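# Pour iron pellets into tube, restore beaker, seat disc

## Task

Get the iron pellets out of the beaker and into the clear tube, set the beaker upright on the bench again, and finish with the loose disc lying on top of the pellets with both rods passing through its holes.

## Robot and tools

Robot: two arms, left_arm and right_arm, each ending in a two-finger gripper. A gripper's fingers point along its own +z axis and close along its y axis. The reported end_effector_position is the spot between the finger pads, roughly 1 cm back from the tips. Parts held or lying loose may occasionally be nudged by outside tugs or pushes.

Frames: positions, velocities and targets printed in results use the scene frame. Its origin sits at table height, halfway between the two arms' nominal bases; +z is up, +x points out over the table, and left_arm is on the +y side (arm names do not match image left/right). Real bases are slightly displaced from nominal; a BASES line, if present, gives their calibrated spots. Printed poses can be wrong by a few centimetres, more at long reach. Offsets you command, by contrast, are along the axes of that arm's own Hand target.

The row format: every motion command is built from rows of 14 numbers, each in [-1, 1]: dx, dy, dz, rx, ry, rz, opening for left_arm, then the same seven for right_arm. Both arms always appear, even if one stays still. The first six of each arm are an offset, not a pose, measured from that arm's Hand target at the moment the action or move begins, along the Hand target's own axes. Scale: 1.0 equals 0.6 m for dx, dy, dz and 180 degrees for rotation; rx, ry, rz form a single rotation vector. Sending six zeros for an arm re-commands its current Hand target. Opening is absolute, not an offset: +1 is fully open (0.094 m), -1 is shut. A 0 is a real opening command, so to keep a gripper as it is, resend its present command (listed under Tool commands).

execute_actions(actions, cameras): actions is a list of actions; each action is a table of up to 15 rows, one row per 1/30 s control step, and the last row is held for any remaining steps of the 15. All rows of one action count from the start pose of that action, not from the previous row; each new action or call starts from the current Hand target, so repeating the same offset keeps moving further. An empty list just returns state and images. cameras chooses which images come back: omitted, null or ["all"] for all, [] for none; unknown names invalidate the call. Cameras: cam_high, cam_left_wrist, cam_right_wrist (each 672x504).

move(target, speed, blend, opening_speed, blocking, cameras): drives each gripper in a straight line toward target. target is one 14-number row or a list of up to 15 rows; every row is an offset from the same starting Hand targets, not from the previous row. speed is m/s, 0.002 to 0.5 (default 0.25), turning capped at twice that in rad/s; one value or one per target. blend (m) rounds corners in a list; 0 stops at each. opening_speed (0.2 or more, per second on the -1..+1 scale) ramps the fingers; without it the first row's openings are sent at once. Openings in later rows are applied only after the arms stop there. All paths finish together, lasting at least 0.5 s and at most 10 s. Paths ignore obstacles and the other arm. blocking=false returns after about 0.5 s while the move continues. The extra "move:" line reports the ending (done, off_target, moving, held, fault) and which limits acted (paced = pose clipped, held = steps withheld). done means within 10 mm and 2 degrees; it says nothing about contact.

wait(seconds 0 to 10, cameras): lets time pass with commands held; a running move keeps going. stop(cameras): brakes a running move; faster moves need more room. zoom_image(camera, region [x0, y0, x1, y1] in pixels, max 504x504): close-up of that camera's latest image. finished_scene(scene): ends the current scene with its number; irreversible, so only call it once the goal holds without the robot.

Motion facts: each control step the commanded pose is clipped to 100 mm and 20 degrees from the measured pose, so one action may fall short. The gripper often rests short of its Hand target, sometimes by a centimetre or more from friction and weight alone; re-sending zeros or the missing offset closes it. An arm blocked by an object keeps pressing until commanded away; to release a push, command the target back beyond the gripper. Avoid paths passing near an arm's own base or with the wrist near the first joint's axis, since the shoulder posture can flip. The clearance check may halt commands bringing arms close, but does not guard gripper-to-gripper contact.

Gripping: grip_measured uses the opening scale; empty it reads up to about 1.6 mm wide. On a hard part it reads up to about 3 mm (0.064) narrower than the part. Commanding about 0.05 below the touch reading (0.11+ for small or round parts) gives full force, about 50 to 64 N per pad. Close slowly on fragile items. To release, command well above grip_measured.

Result lines: Joint positions (last value per arm is the opening in metres), Joint velocities ("within noise" means still), Joint torques (offsets, noise; numbers 1-3 wrap at ±28 N m), Hand target, Tool commands, Time used. Joint ranges (rad): waist -2.618 to 3.054, shoulder 0 to 3.142, elbow 0 to 3.142 (straight at 2.901), wrist pitch and yaw -1.571 to 1.571, wrist roll -2.094 to 2.094.

Avoid: dropping anything or letting it leave the table, releasing moving parts, fast impacts, hard presses, arm-to-arm collisions. Motor heat builds from holding loads, stretched poses or pushing at unreachable poses: MOTOR HOT appears at 75 °C, at 90 °C the arm folds and stays idle, at 100 °C it goes limp.

Each tool is called as name([rows], argument=value, ...), one row to a line, values as JSON.

## Session

execute_actions(actions=[])

Scene clock: 0.00 s.
left_arm: end_effector_position=(+0.2618, +0.0057, +0.2665) grip_measured=+1.000 end_effector_quat_wxyz=(+0.255, +0.492, +0.832, +0.029) | right_arm: end_effector_position=(+0.2414, -0.1332, +0.1888) grip_measured=+1.000 end_effector_quat_wxyz=(-0.390, +0.695, -0.565, -0.212)
Joint positions: left_arm=[-1.04 1.58 1.737 -1.297 -0.299 0.078 0.094] | right_arm=[0.184 1.27 0.849 -0.695 -0.831 -1.376 0.094]
Joint velocities: within noise
Joint torques (N m): no reading
Heat: left arm: 26 °C; right arm: 33 °C.
Hand target: left_arm +0.2629, +0.0052, +0.2767; +0.270, +0.485, +0.831, +0.022 | right_arm +0.2418, -0.1303, +0.1993; -0.403, +0.694, -0.557, -0.215
Tool commands: left_gripper/opening=+1.0 right_gripper/opening=+1.0

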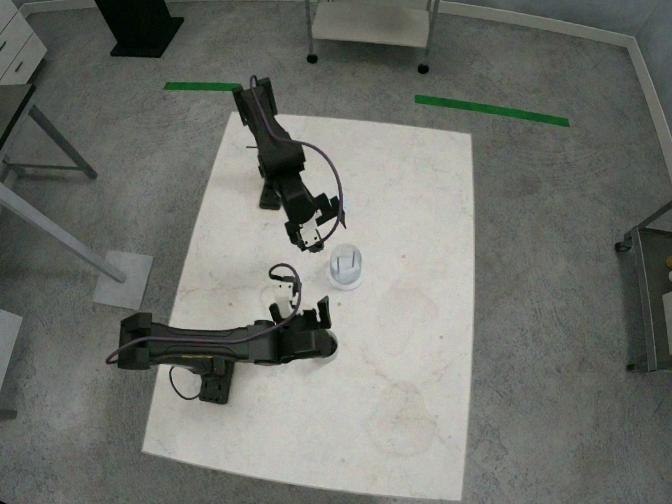

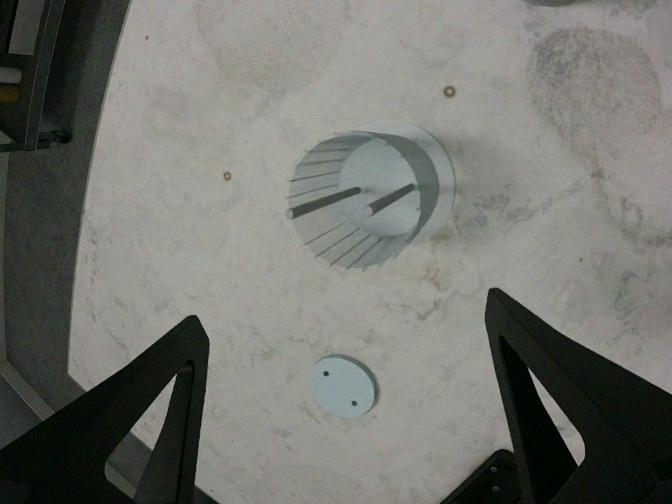

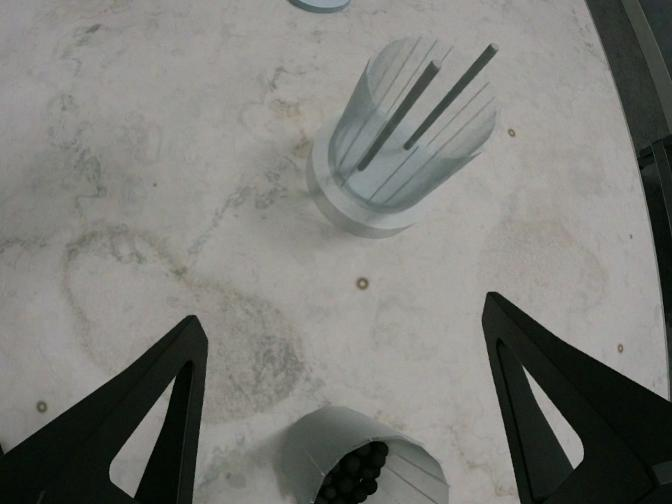

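zoom_image(camera="cam_left_wrist", region=[260, 90, 500, 290])

zoom_image(camera="cam_left_wrist", region=[270, 330, 410, 440])

zoom_image(camera="cam_right_wrist", region=[270, 0, 530, 260])

zoom_image(camera="cam_right_wrist", region=[250, 380, 480, 504])

zoom_image(camera="cam_high", region=[220, 170, 420, 400])

Scaled by 2.100 from the camera's 672x504 image, which has a finer 960x720 frame.

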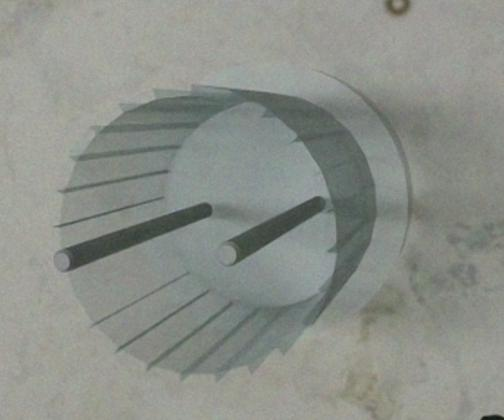

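Scaled by 3.600 from the camera's 672x504 image, which has a finer 960x720 frame.

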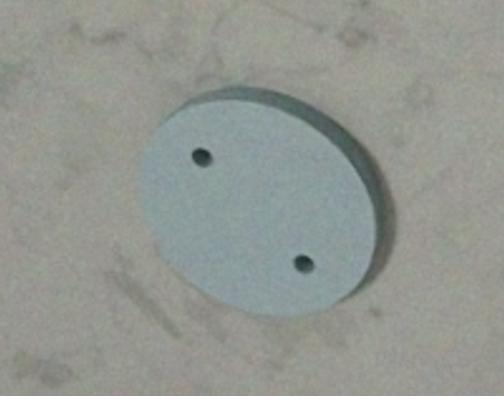

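Scaled by 1.938 from the camera's 672x504 image, which has a finer 960x720 frame.

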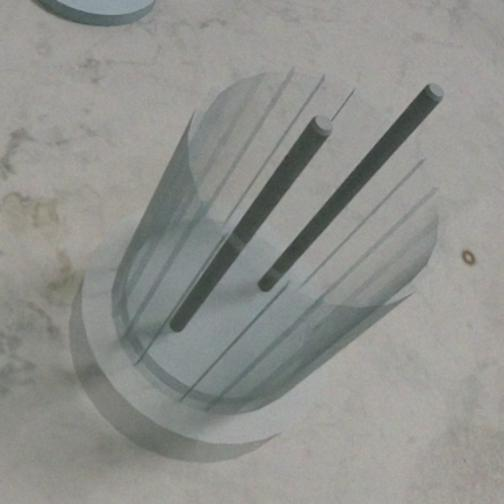

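Scaled by 2.191 from the camera's 672x504 image, which has a finer 960x720 frame.

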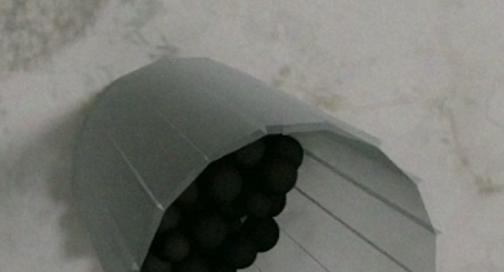

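Scaled by 2.191.

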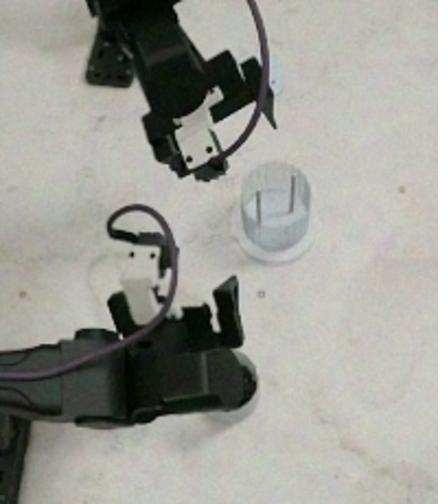

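move(target=[0.315, 0.0708, 0.017, 0.1474, 0.1007, 0.2244, 1.0, 0.1565, -0.0757, -0.0752, 0.3592, -0.0063, 0.2955, 1.0], speed=0.35)

Scene clock: 26.60 s.
left_arm: end_effector_position=(+0.2359, +0.1771, +0.1939) grip_measured=+1.000 end_effector_quat_wxyz=(-0.006, +0.773, +0.634, +0.004) | right_arm: end_effector_position=(+0.3022, -0.2210, +0.1621) grip_measured=+1.000 end_effector_quat_wxyz=(+0.555, -0.083, +0.826, +0.044)
Joint positions: left_arm=[-0.516 1.425 1.414 -1.568 -0.011 1.236 0.094] | right_arm=[0.42 0.934 0.251 0.283 0.234 0.078 0.094]
Joint velocities: within noise
Joint torques (N m): left_arm=[0.58 -7.46 5.23 0.2 0.08 0.11] | right_arm=[0.66 -1.17 4.79 1.98 0.14 0.18]
Heat: left arm: 28 °C; right arm: 33 °C.
Hand target: left_arm +0.2290, +0.1801, +0.1999; +0.000, +0.777, +0.630, +0.000 | right_arm +0.3049, -0.2202, +0.1701; +0.572, -0.071, +0.816, +0.050
Off the commanded pose: left_arm 0.010 m, 1 deg | right_arm 0.009 m, 3 deg.
joint sent to its limit (left arm) — joint 4 (wrist pitch), lower limit. The joint targets still meet the commanded pose.
move: off_target (right_arm)

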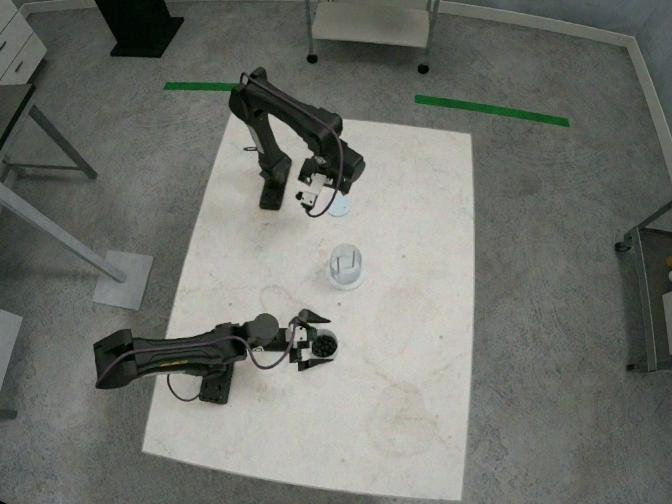

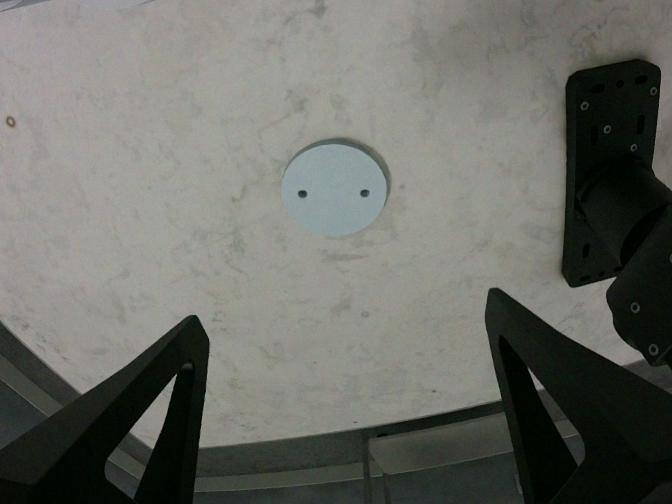

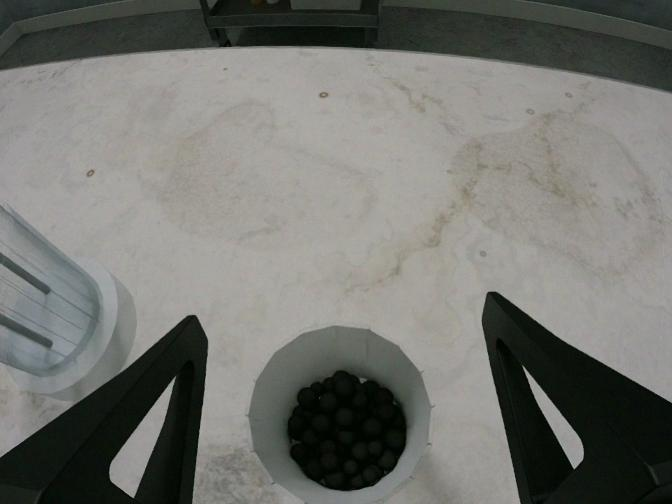

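move(target=[0.0717, 0, 0.1667, 0, 0, 0, 1.0, 0.094, 0, 0.0342, 0, 0, 0, 1.0], speed=0.3)

Scene clock: 31.70 s.
left_arm: end_effector_position=(+0.2359, +0.2249, +0.0953) grip_measured=+1.000 end_effector_quat_wxyz=(-0.022, +0.773, +0.634, -0.003) | right_arm: end_effector_position=(+0.3042, -0.2193, +0.1048) grip_measured=+1.000 end_effector_quat_wxyz=(+0.559, -0.080, +0.824, +0.048)
Joint positions: left_arm=[-0.319 1.367 0.973 -1.217 -0.017 1.432 0.094] | right_arm=[0.423 1.319 0.088 0.839 0.235 0.084 0.094]
Joint velocities: within noise
Joint torques (N m): left_arm=[0.49 -6.99 5.18 0.43 0.14 0.07] | right_arm=[0.57 -2.29 2.78 2 0.14 0.08]
Heat: left arm: 28 °C; right arm: 33 °C.
Hand target: left_arm +0.2380, +0.2222, +0.0998; +0.000, +0.777, +0.630, +0.000 | right_arm +0.3050, -0.2202, +0.1101; +0.572, -0.071, +0.816, +0.050
Off the commanded pose: left_arm 0.006 m, 3 deg | right_arm 0.005 m, 2 deg.
move: off_target (left_arm)

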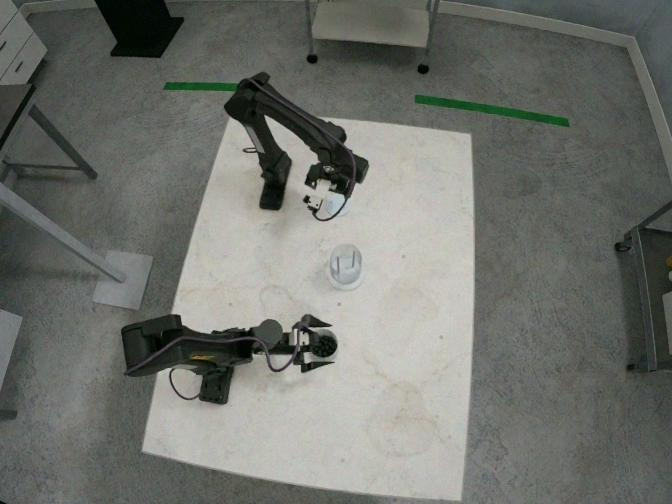

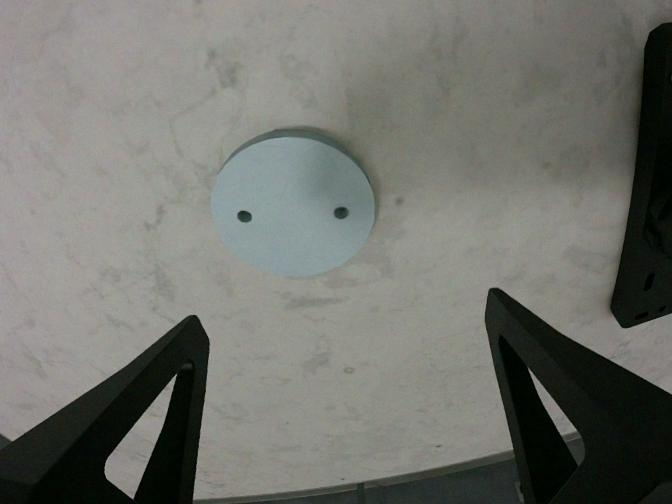

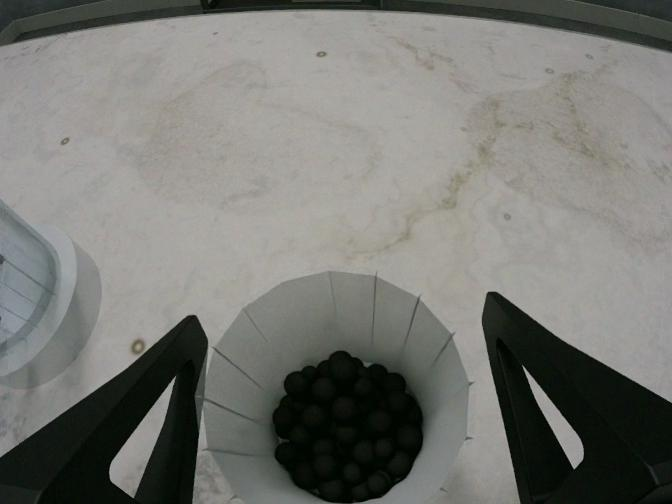

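move([
  [0.028, 0.035, 0.0838, 0, 0, 0, 1.0, 0.0835, 0.0085, 0.0147, 0, 0, 0, 1.0],
  [0.028, 0.035, 0.0838, 0, 0, 0, 1.0, 0.0835, 0.0085, 0.0147, 0, 0, 0, 0.5],
], speed=0.2, opening_speed=0.7)

Scene clock: 49.63 s.
left_arm: end_effector_position=(+0.2604, +0.2369, +0.0520) grip_measured=+1.000 end_effector_quat_wxyz=(-0.005, +0.773, +0.635, +0.006) | right_arm: end_effector_position=(+0.2944, -0.2187, +0.0535) grip_measured=+0.661 end_effector_quat_wxyz=(+0.554, -0.075, +0.828, +0.044)
Joint positions: left_arm=[-0.232 1.454 0.868 -0.987 -0.015 1.518 0.094] | right_arm=[0.466 1.931 0.011 1.511 0.284 0.11 0.078]
Joint velocities: within noise
Joint torques (N m): left_arm=[0.7 -3.92 5.27 0.51 0.11 0.14] | right_arm=[0.57 -3.81 0.2 1.98 0.16 0.11]
Heat: left arm: 28 °C; right arm: 33 °C.
Hand target: left_arm +0.2621, +0.2343, +0.0496; +0.000, +0.777, +0.630, +0.000 | right_arm +0.2954, -0.2166, +0.0600; +0.572, -0.071, +0.816, +0.050
Off the commanded pose: left_arm 0.004 m, 1 deg | right_arm 0.007 m, 3 deg.
joint sent to its limit (right arm) — joint 3 (elbow), lower limit, where the elbow is as bent as it goes; joint 4 (wrist pitch), upper limit. The joint targets still meet the commanded pose.
move: off_target (right_arm); target 2's new opening was sent with right_arm's hand 0.007 m and 3 deg from that target

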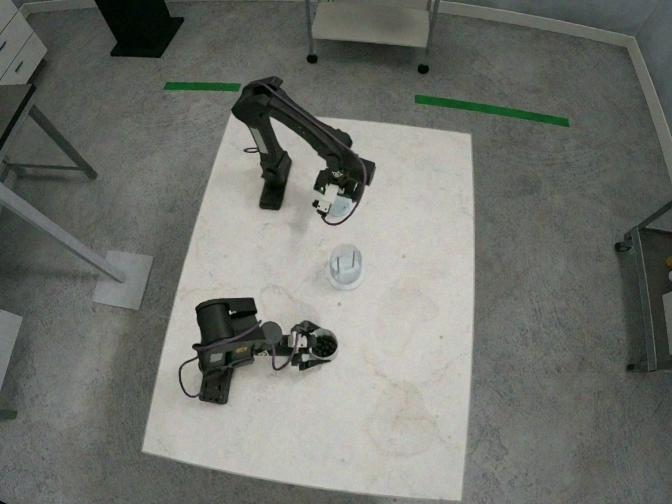

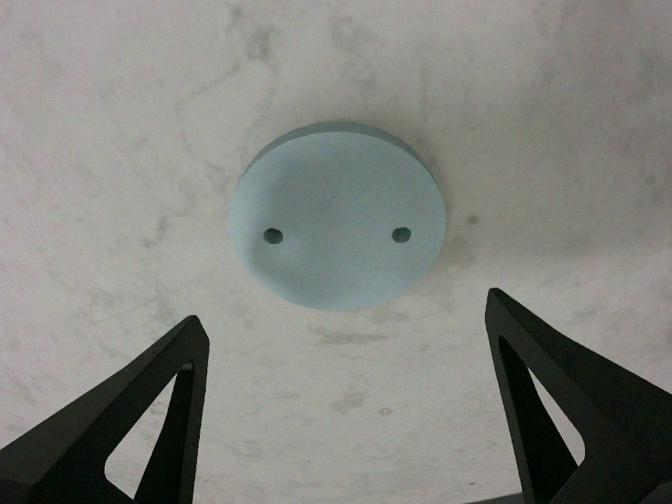

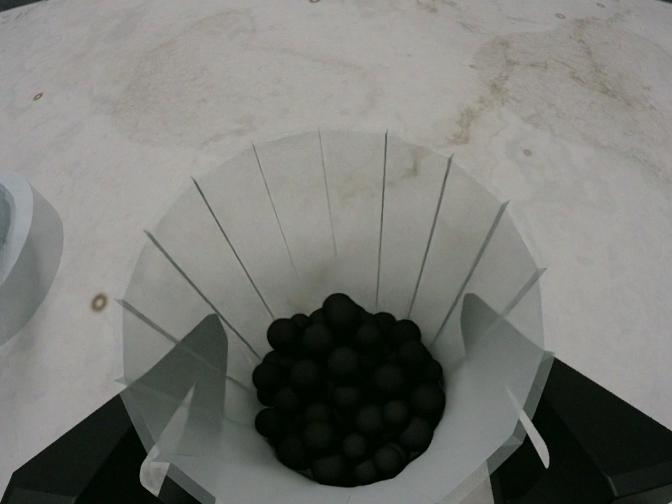

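move([
  [-0.002, 0.004, 0.025, 0, 0, 0, 1.0, -0.0784, 0, -0.0285, 0, 0, 0, 0.5],
  [-0.0033, 0.0058, 0.0585, 0, 0, 0, 1.0, -0.2725, 0.1957, -0.0165, 0, 0, 0, 0.5],
], speed=0.2, blend=0.03)

Scene clock: 62.50 s.
left_arm: end_effector_position=(+0.2650, +0.2357, +0.0177) grip_measured=+1.000 end_effector_quat_wxyz=(-0.004, +0.773, +0.635, +0.006) | right_arm: end_effector_position=(+0.3121, -0.0969, +0.1907) grip_measured=+0.661 end_effector_quat_wxyz=(+0.546, -0.100, +0.831, +0.039)
Joint positions: left_arm=[-0.232 1.531 0.789 -0.827 -0.015 1.518 0.094] | right_arm=[0.874 1.325 0.623 0.184 0.628 0.274 0.078]
Joint velocities: within noise
Joint torques (N m): left_arm=[-0.2 -4.16 4.86 0.49 0.11 -0.01] | right_arm=[0.35 -4.94 8.75 1.59 0.46 0.15]
Heat: left arm: 28 °C; right arm: 33 °C.
Hand target: left_arm +0.2651, +0.2316, +0.0145; +0.000, +0.777, +0.630, +0.000 | right_arm +0.3209, -0.0930, +0.2170; +0.572, -0.071, +0.816, +0.050
Off the commanded pose: left_arm 0.005 m, 1 deg | right_arm 0.028 m, 5 deg.
move: off_target (right_arm); blend cut to 0.0249 m at target 1

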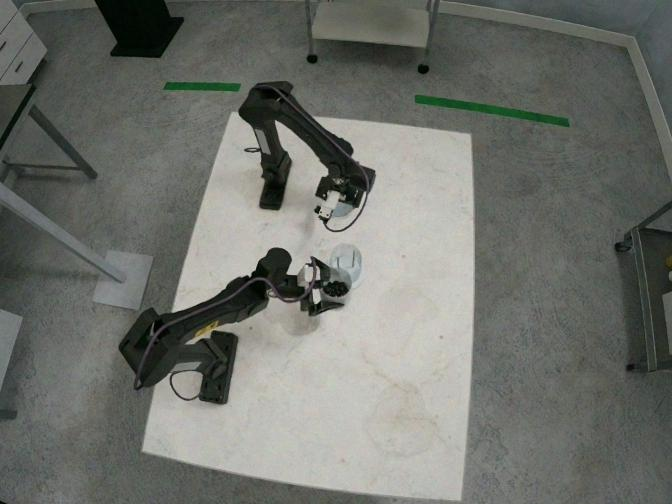

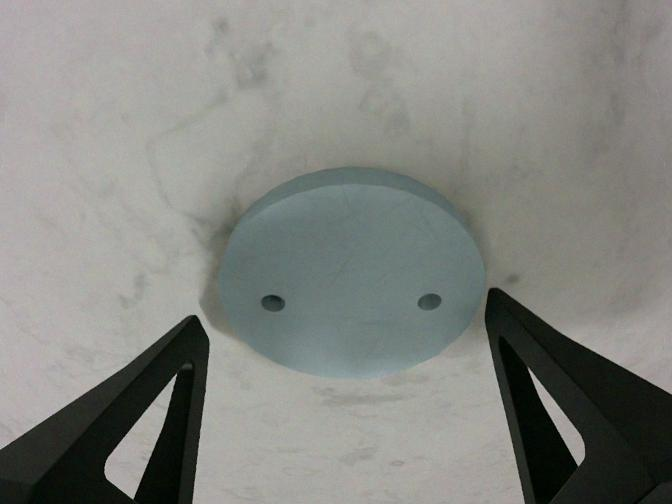

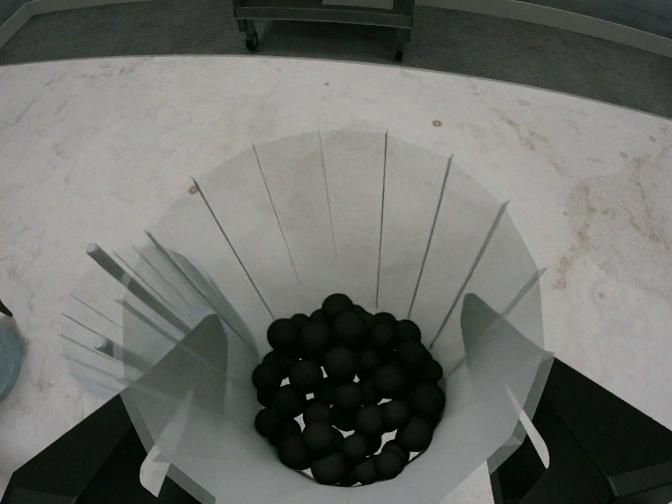

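zoom_image(camera="cam_right_wrist", region=[0, 200, 300, 425])

zoom_image(camera="cam_high", region=[260, 200, 420, 340])

zoom_image(camera="cam_left_wrist", region=[170, 140, 510, 395])

Scaled by 1.680 from the camera's 672x504 image, which has a finer 960x720 frame.

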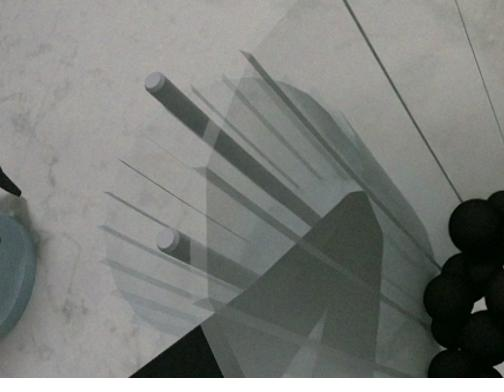

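Scaled by 3.150.

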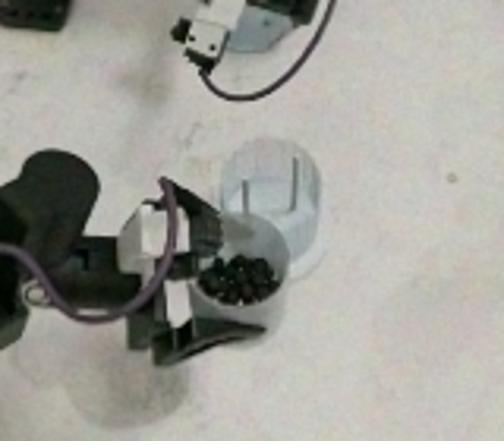

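Scaled by 1.482 from the camera's 672x504 image, which has a finer 960x720 frame.

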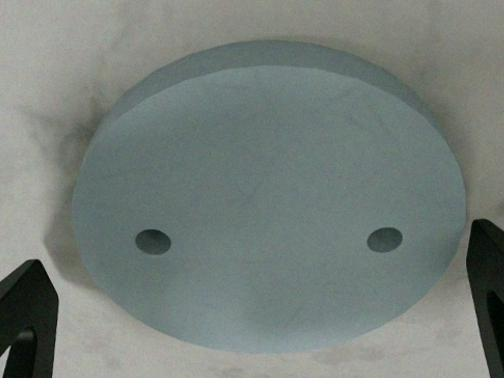

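move([
  [0, 0, 0.0117, 0, 0, 0, 1.0, -0.0025, 0.0227, 0.036, 0.0982, 0.0407, -0.2096, 0.5],
  [0, 0, 0.0117, 0, 0, 0, 0.55, -0.0025, 0.0227, 0.036, 0.0982, 0.0407, -0.2096, 0.5],
], speed=0.25, opening_speed=0.7)

Scene clock: 78.27 s.
left_arm: end_effector_position=(+0.2655, +0.2356, +0.0124) grip_measured=+0.631 end_effector_quat_wxyz=(-0.003, +0.773, +0.634, +0.007) | right_arm: end_effector_position=(+0.3323, -0.0777, +0.1876) grip_measured=+0.661 end_effector_quat_wxyz=(+0.489, -0.268, +0.792, -0.249)
Joint positions: left_arm=[-0.232 1.542 0.775 -0.8 -0.015 1.52 0.077] | right_arm=[0.977 1.634 0.952 -0.116 0.982 -0.091 0.078]
Joint velocities: within noise
Joint torques (N m): left_arm=[-0.16 -3.54 4.51 0.63 0.11 -0.03] | right_arm=[0.61 -6.94 8.44 1.16 0.92 -0.11]
Heat: left arm: 27 °C; right arm: 33 °C.
Hand target: left_arm +0.2651, +0.2316, +0.0075; +0.000, +0.777, +0.630, +0.000 | right_arm +0.3390, -0.0760, +0.2111; +0.509, -0.246, +0.781, -0.265
Off the commanded pose: left_arm 0.006 m, 1 deg | right_arm 0.025 m, 4 deg.
move: off_target (right_arm)

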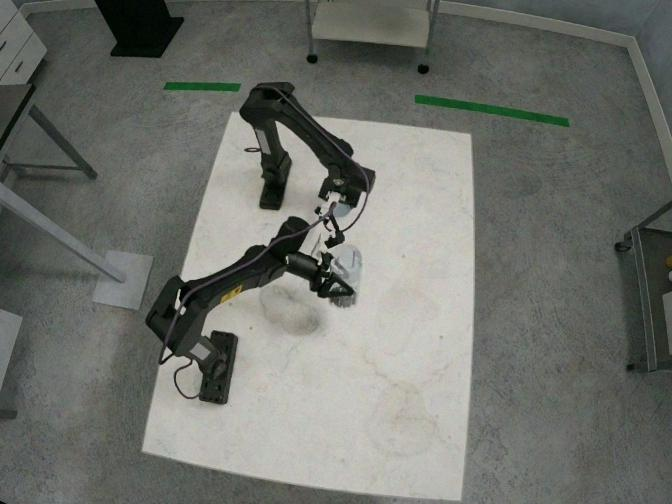

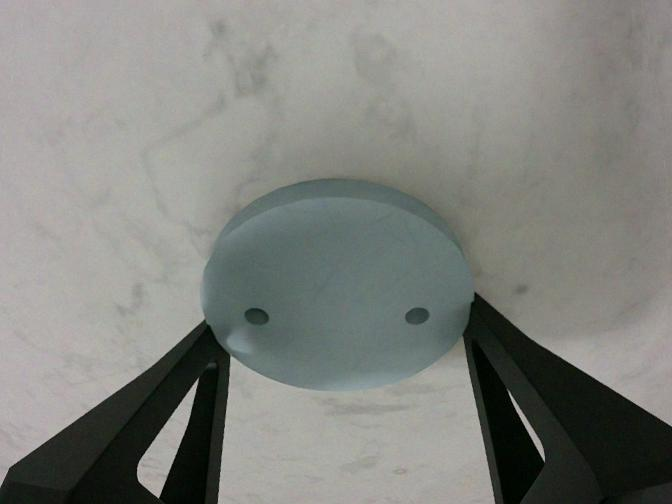

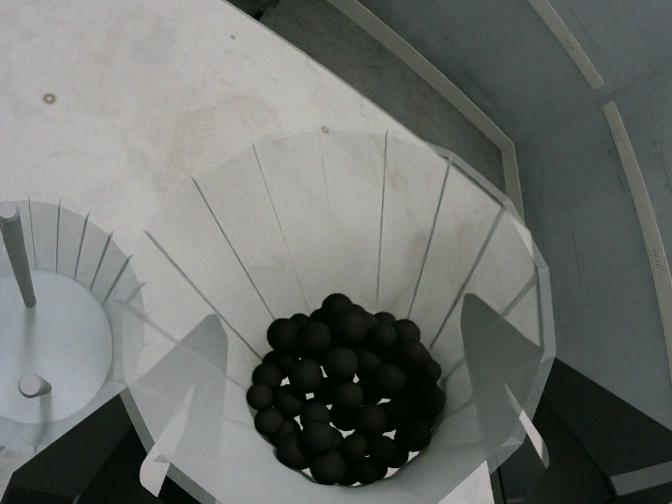

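move([
  [0, 0, -0.12, 0, 0, 0, 0.55, 0.053, 0.0432, 0.0205, 0, 0, -0.0833, 0.5],
  [0, 0, -0.28, 0, 0, -0.2667, 0.55, 0.0405, 0.0398, 0.0222, 0, 0, -0.1667, 0.5],
], speed=[0.12, 0.16], blend=0.01)

Scene clock: 86.63 s.
left_arm: end_effector_position=(+0.2643, +0.2359, +0.1636) grip_measured=+0.631 end_effector_quat_wxyz=(-0.019, +0.458, +0.889, +0.003) | right_arm: end_effector_position=(+0.3319, -0.0796, +0.1557) grip_measured=+0.661 end_effector_quat_wxyz=(+0.398, -0.467, +0.695, -0.374)
Joint positions: left_arm=[-0.232 1.45 1.313 -1.47 -0.015 0.704 0.077] | right_arm=[0.977 1.701 0.893 -0.018 0.99 -0.609 0.078]
Joint velocities: within noise
Joint torques (N m): left_arm=[0.16 -7.09 7.95 0.21 0.11 -0.13] | right_arm=[0.49 -6.99 6.23 1.58 0.81 -0.16]
Heat: left arm: 27 °C; right arm: 34 °C.
Hand target: left_arm +0.2650, +0.2316, +0.1755; +0.000, +0.454, +0.891, +0.000 | right_arm +0.3398, -0.0764, +0.1745; +0.423, -0.440, +0.691, -0.388
Off the commanded pose: left_arm 0.013 m, 2 deg | right_arm 0.021 m, 5 deg.
move: off_target (left_arm, right_arm)

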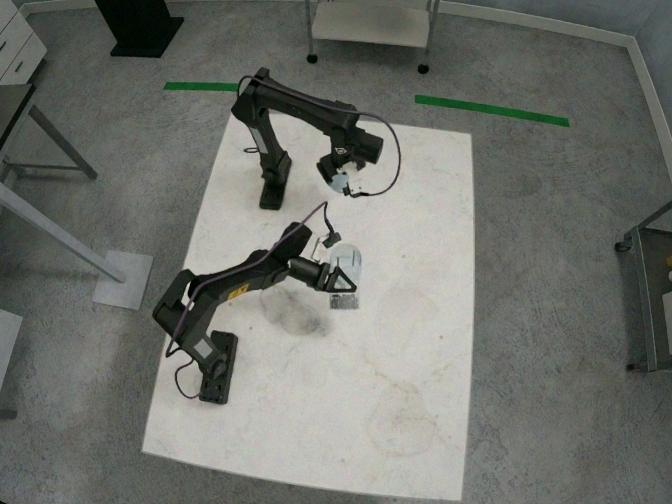

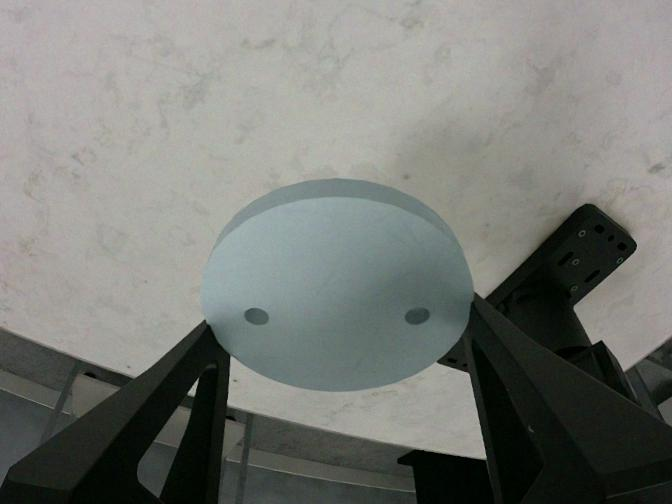

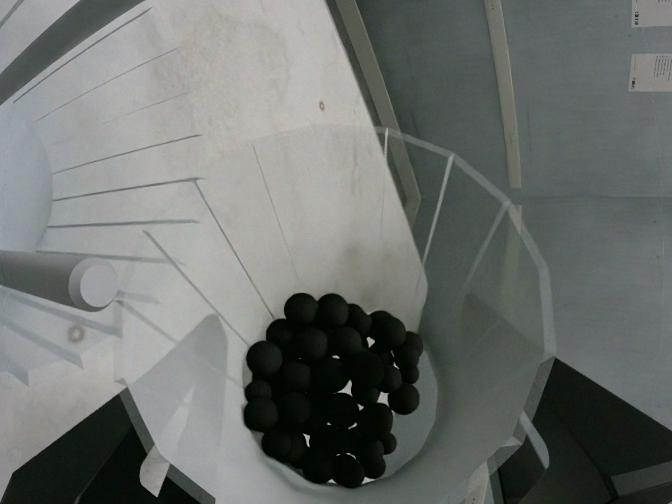

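zoom_image(camera="cam_high", region=[290, 210, 410, 330])

Scaled by 4.200.

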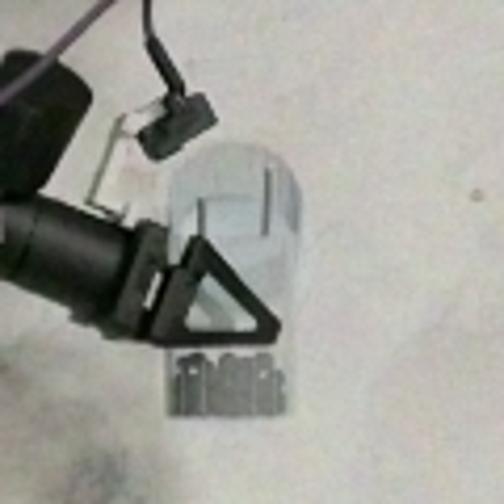

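move([
  [0, 0, 0, 0, 0, 0, 0.55, -0.0103, 0.0075, 0.0045, 0, 0, -0.0833, 0.5],
  [0, 0, 0, 0, 0, 0, 0.55, -0.029, -0.001, 0.0013, 0, 0, -0.1667, 0.5],
  [0, 0, 0, 0, 0, 0, 0.55, -0.0483, -0.0033, -0.0032, 0, 0, -0.25, 0.5],
], speed=0.14, blend=0.008)

Scene clock: 93.33 s.
left_arm: end_effector_position=(+0.2639, +0.2360, +0.1637) grip_measured=+0.631 end_effector_quat_wxyz=(-0.020, +0.458, +0.889, +0.003) | right_arm: end_effector_position=(+0.3460, -0.0533, +0.1786) grip_measured=+0.661 end_effector_quat_wxyz=(-0.251, +0.672, -0.474, +0.511)
Joint positions: left_arm=[-0.232 1.45 1.313 -1.472 -0.015 0.702 0.077] | right_arm=[0.994 1.764 1.018 -0.015 1.034 -1.384 0.078]
Joint velocities: within noise
Joint torques (N m): left_arm=[-0.12 -6.9 7.84 0.2 0.15 -0.1] | right_arm=[0.55 -7.09 7.09 0.88 0.57 -0.07]
Heat: left arm: 28 °C; right arm: 34 °C.
Hand target: left_arm +0.2650, +0.2316, +0.1755; +0.000, +0.454, +0.891, +0.000 | right_arm +0.3460, -0.0496, +0.1840; -0.243, +0.671, -0.470, +0.520
Off the commanded pose: left_arm 0.013 m, 2 deg | right_arm 0.007 m, 2 deg.
move: off_target (left_arm)

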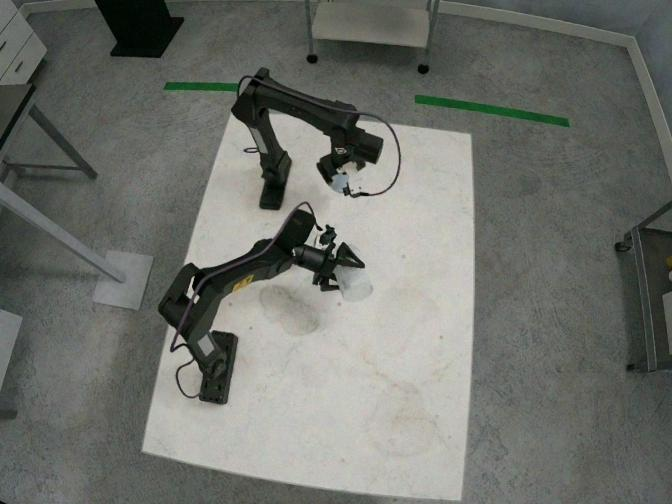

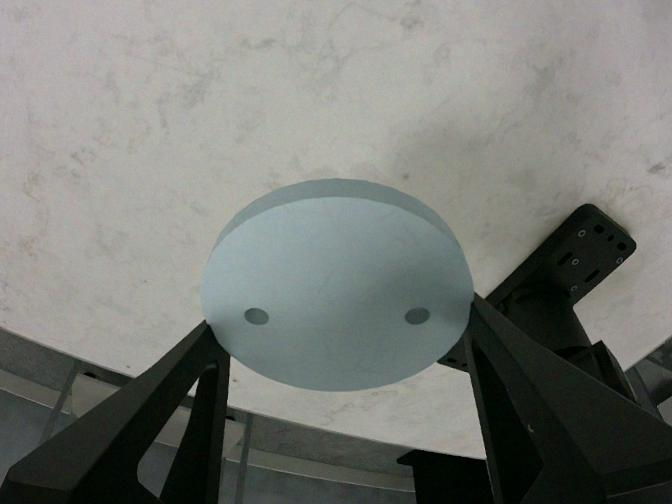

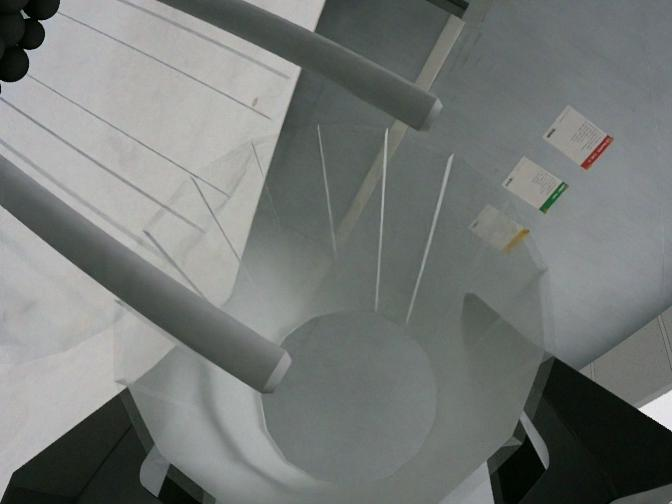

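move([
  [0, 0, 0, 0, 0, 0, 0.55, 0.0565, 0.0253, -0.0123, 0, 0, 0.25, 0.5],
  [-0.12, -0.08, -0.05, 0, -0.02, 0, 0.55, 0.1652, 0.1333, -0.0227, -0.0614, -0.1065, 0.6222, 0.5],
  [-0.2797, -0.1867, -0.0692, 0, -0.0444, 0, 0.55, 0.1632, 0.296, 0.0265, -0.0614, -0.1065, 0.6222, 0.5],
  [-0.2797, -0.1867, -0.0692, 0, -0.0444, 0, 0.55, 0.1475, 0.3232, 0.0378, -0.0614, -0.1065, 0.6222, 0.5],
], speed=[0.25, 0.32, 0.25, 0.06], blend=[0.015, 0.02, 0.005, 0])

Scene clock: 104.80 s.
left_arm: end_effector_position=(+0.2703, +0.0359, +0.2133) grip_measured=+0.631 end_effector_quat_wxyz=(+0.056, +0.458, +0.887, -0.027) | right_arm: end_effector_position=(+0.2933, -0.2176, +0.0537) grip_measured=+0.660 end_effector_quat_wxyz=(+0.555, -0.068, +0.828, +0.044)
Joint positions: left_arm=[-0.813 1.766 1.836 -1.518 0.012 0.122 0.077] | right_arm=[0.486 1.931 0.011 1.51 0.312 0.128 0.078]
Joint velocities: within noise
Joint torques (N m): left_arm=[-0.1 -6.91 8.1 0.62 0 -0.11] | right_arm=[-0.59 -3.67 0.2 1.99 -0.05 -0.06]
Heat: left arm: 28 °C; right arm: 35 °C.
Hand target: left_arm +0.2731, +0.0300, +0.2170; +0.062, +0.453, +0.889, -0.031 | right_arm +0.2952, -0.2168, +0.0599; +0.572, -0.070, +0.816, +0.050
Off the commanded pose: left_arm 0.007 m, 1 deg | right_arm 0.007 m, 2 deg.
joint sent to its limit (right arm) — joint 3 (elbow), lower limit, where the elbow is as bent as it goes; joint 4 (wrist pitch), upper limit. The joint targets are off in position, not in orientation.
move: done

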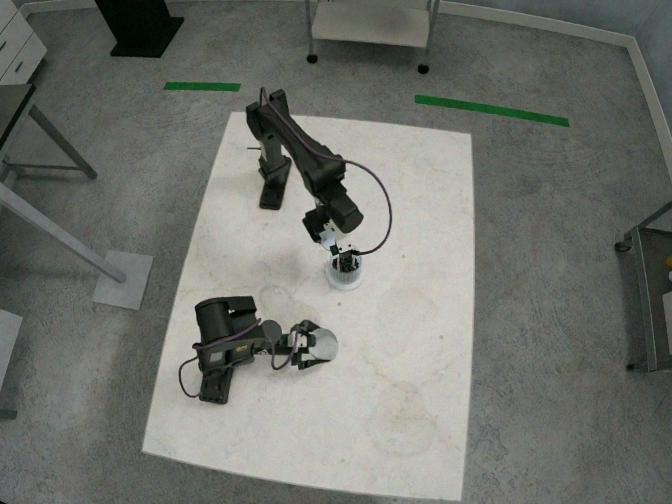

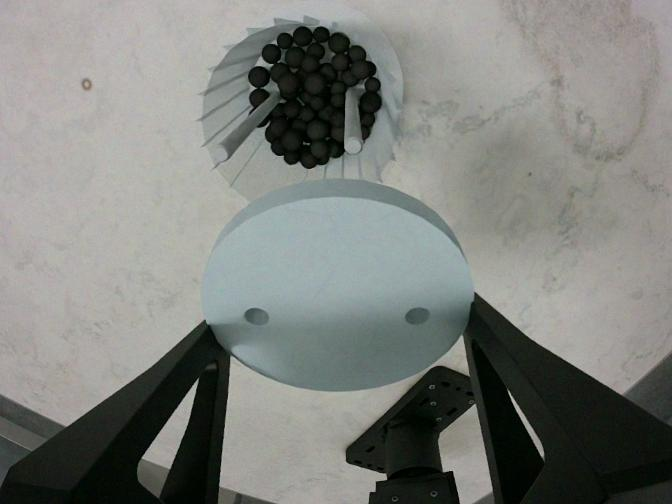

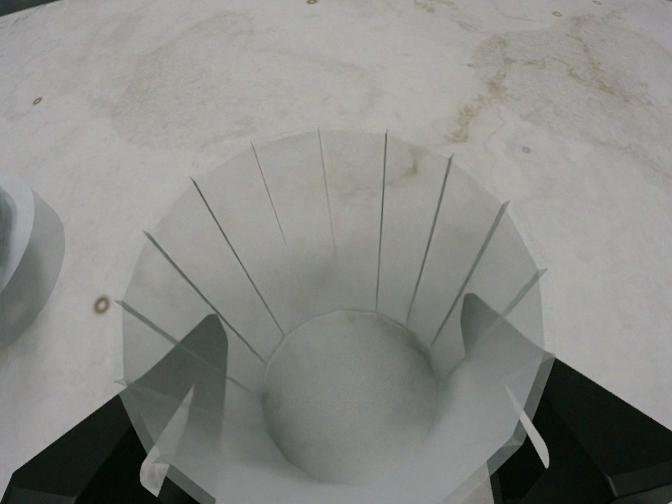

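zoom_image(camera="cam_left_wrist", region=[190, 10, 420, 200])

zoom_image(camera="cam_left_wrist", region=[190, 170, 490, 400])

Scaled by 2.191 from the camera's 672x504 image, which has a finer 960x720 frame.

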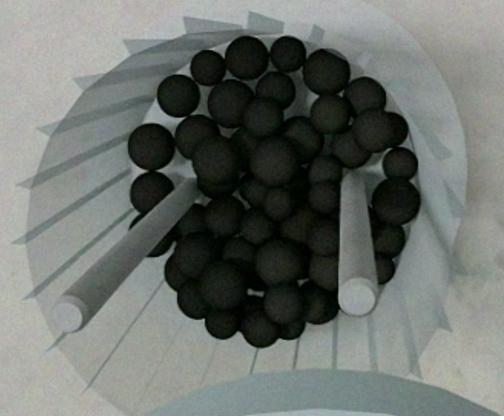

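Scaled by 1.680 from the camera's 672x504 image, which has a finer 960x720 frame.

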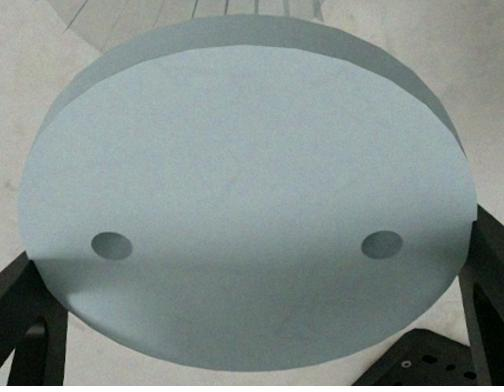

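move([
  [0, 0, 0, 0, 0, 0, 0.55, 0, 0, 0, 0, 0, 0, 0.95],
  [-0.0558, 0.0295, 0.0413, 0, 0, -0.015, 0.55, -0.2038, 0, -0.074, 0, 0, 0, 0.95],
  [-0.0558, 0.0295, 0.0413, 0, 0, -0.015, 0.55, -0.1988, 0.09, -0.137, -0.3596, 0.0066, -0.2957, 0.95],
], speed=[0.1, 0.12, 0.35], opening_speed=1.0, blend=[0, 0.02, 0])

Scene clock: 117.93 s.
left_arm: end_effector_position=(+0.2988, +0.0200, +0.1940) grip_measured=+0.631 end_effector_quat_wxyz=(+0.044, +0.441, +0.896, -0.022) | right_arm: end_effector_position=(+0.2478, -0.1744, +0.1882) grip_measured=+0.948 end_effector_quat_wxyz=(-0.391, +0.691, -0.571, -0.209)
Joint positions: left_arm=[-0.786 1.902 1.934 -1.505 0.012 0.112 0.077] | right_arm=[-0.002 1.318 0.899 -0.885 -0.891 -1.622 0.092]
Joint velocities: within noise
Joint torques (N m): left_arm=[0.65 -7.8 7.98 0.81 0.1 -0.12] | right_arm=[0.69 -3.43 7.35 0.4 -0.68 -0.1]
Heat: left arm: 28 °C; right arm: 33 °C.
Hand target: left_arm +0.3090, +0.0108, +0.1971; +0.062, +0.432, +0.899, -0.033 | right_arm +0.2499, -0.1700, +0.2001; -0.403, +0.694, -0.557, -0.215
Off the commanded pose: left_arm 0.014 m, 3 deg | right_arm 0.013 m, 2 deg.
move: off_target (left_arm, right_arm)

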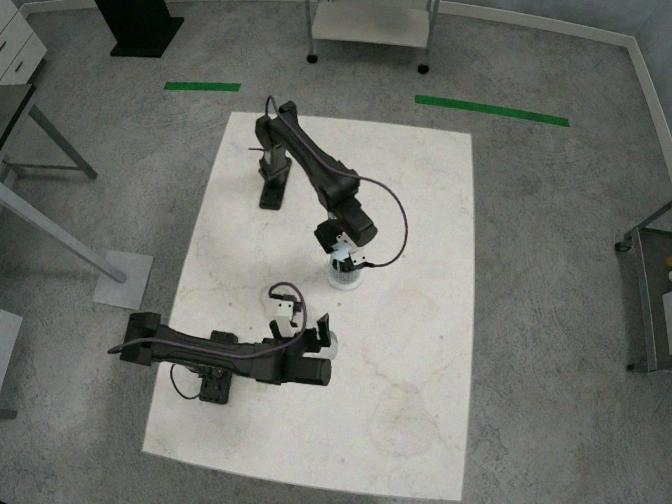

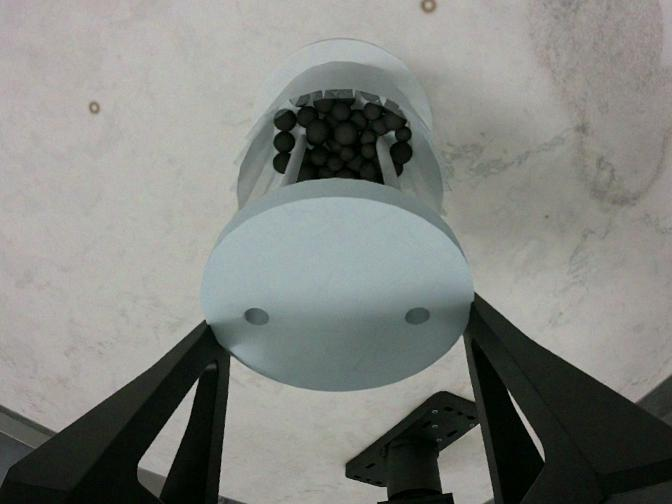

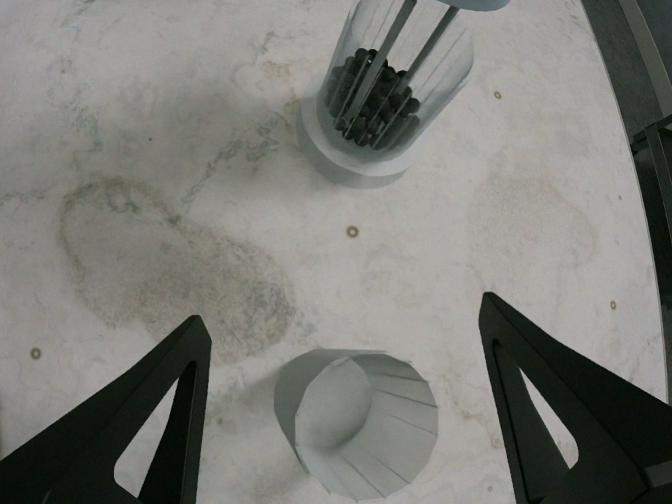

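move(target=[-0.0118, 0.0058, 0.0017, 0, 0, 0, 0.55, 0, 0, 0, 0, -0.139, 0, 0.95], speed=0.35)

Scene clock: 120.97 s.
left_arm: end_effector_position=(+0.3071, +0.0131, +0.1952) grip_measured=+0.631 end_effector_quat_wxyz=(+0.051, +0.439, +0.896, -0.025) | right_arm: end_effector_position=(+0.2485, -0.1716, +0.1905) grip_measured=+0.948 end_effector_quat_wxyz=(-0.500, +0.631, -0.488, -0.337)
Joint positions: left_arm=[-0.782 1.934 1.982 -1.505 0.012 0.112 0.077] | right_arm=[-0.126 1.586 0.899 -1.052 -1.291 -2.065 0.092]
Joint velocities: within noise
Joint torques (N m): left_arm=[0.83 -7.99 7.82 0.72 0.08 -0.06] | right_arm=[-0.18 -5.48 4.66 -0.16 -0.92 -0.1]
Heat: left arm: 28 °C; right arm: 33 °C.
Hand target: left_arm +0.3161, +0.0074, +0.1971; +0.062, +0.432, +0.899, -0.033 | right_arm +0.2499, -0.1700, +0.2001; -0.514, +0.631, -0.457, -0.360
Off the commanded pose: left_arm 0.011 m, 2 deg | right_arm 0.010 m, 5 deg.
joint sent to its limit (right arm) — joint 6 (wrist roll), lower limit. The joint targets are off in orientation, not in position.
move: off_target (left_arm, right_arm)

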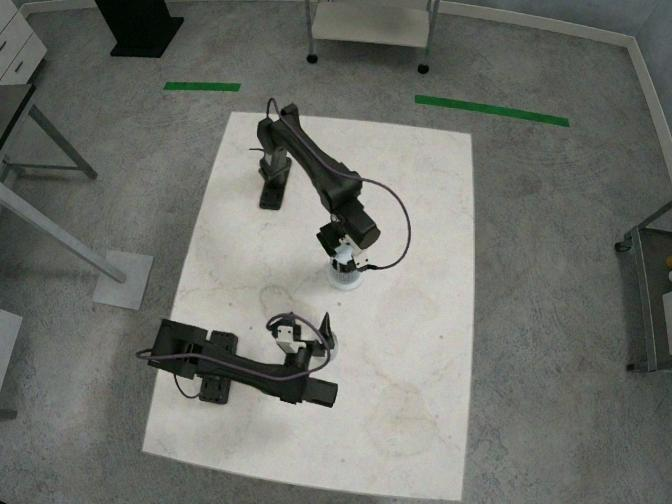

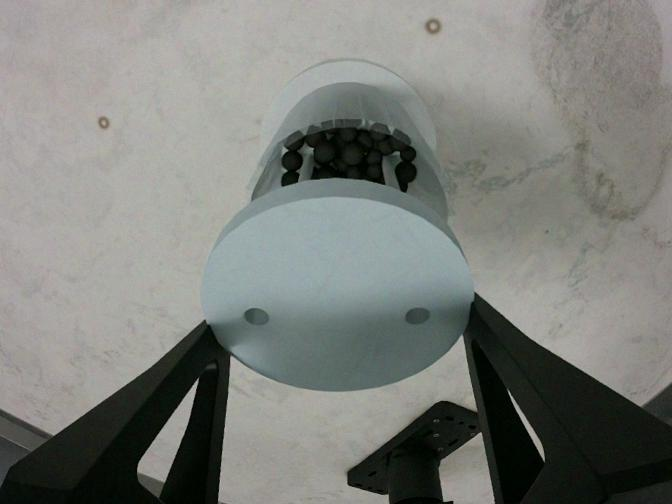

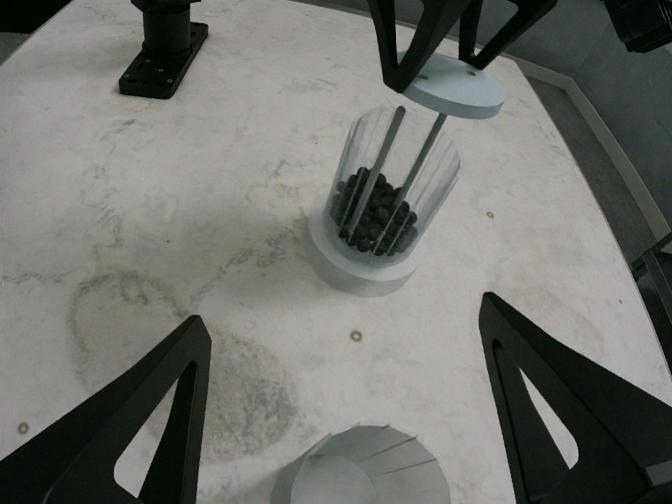

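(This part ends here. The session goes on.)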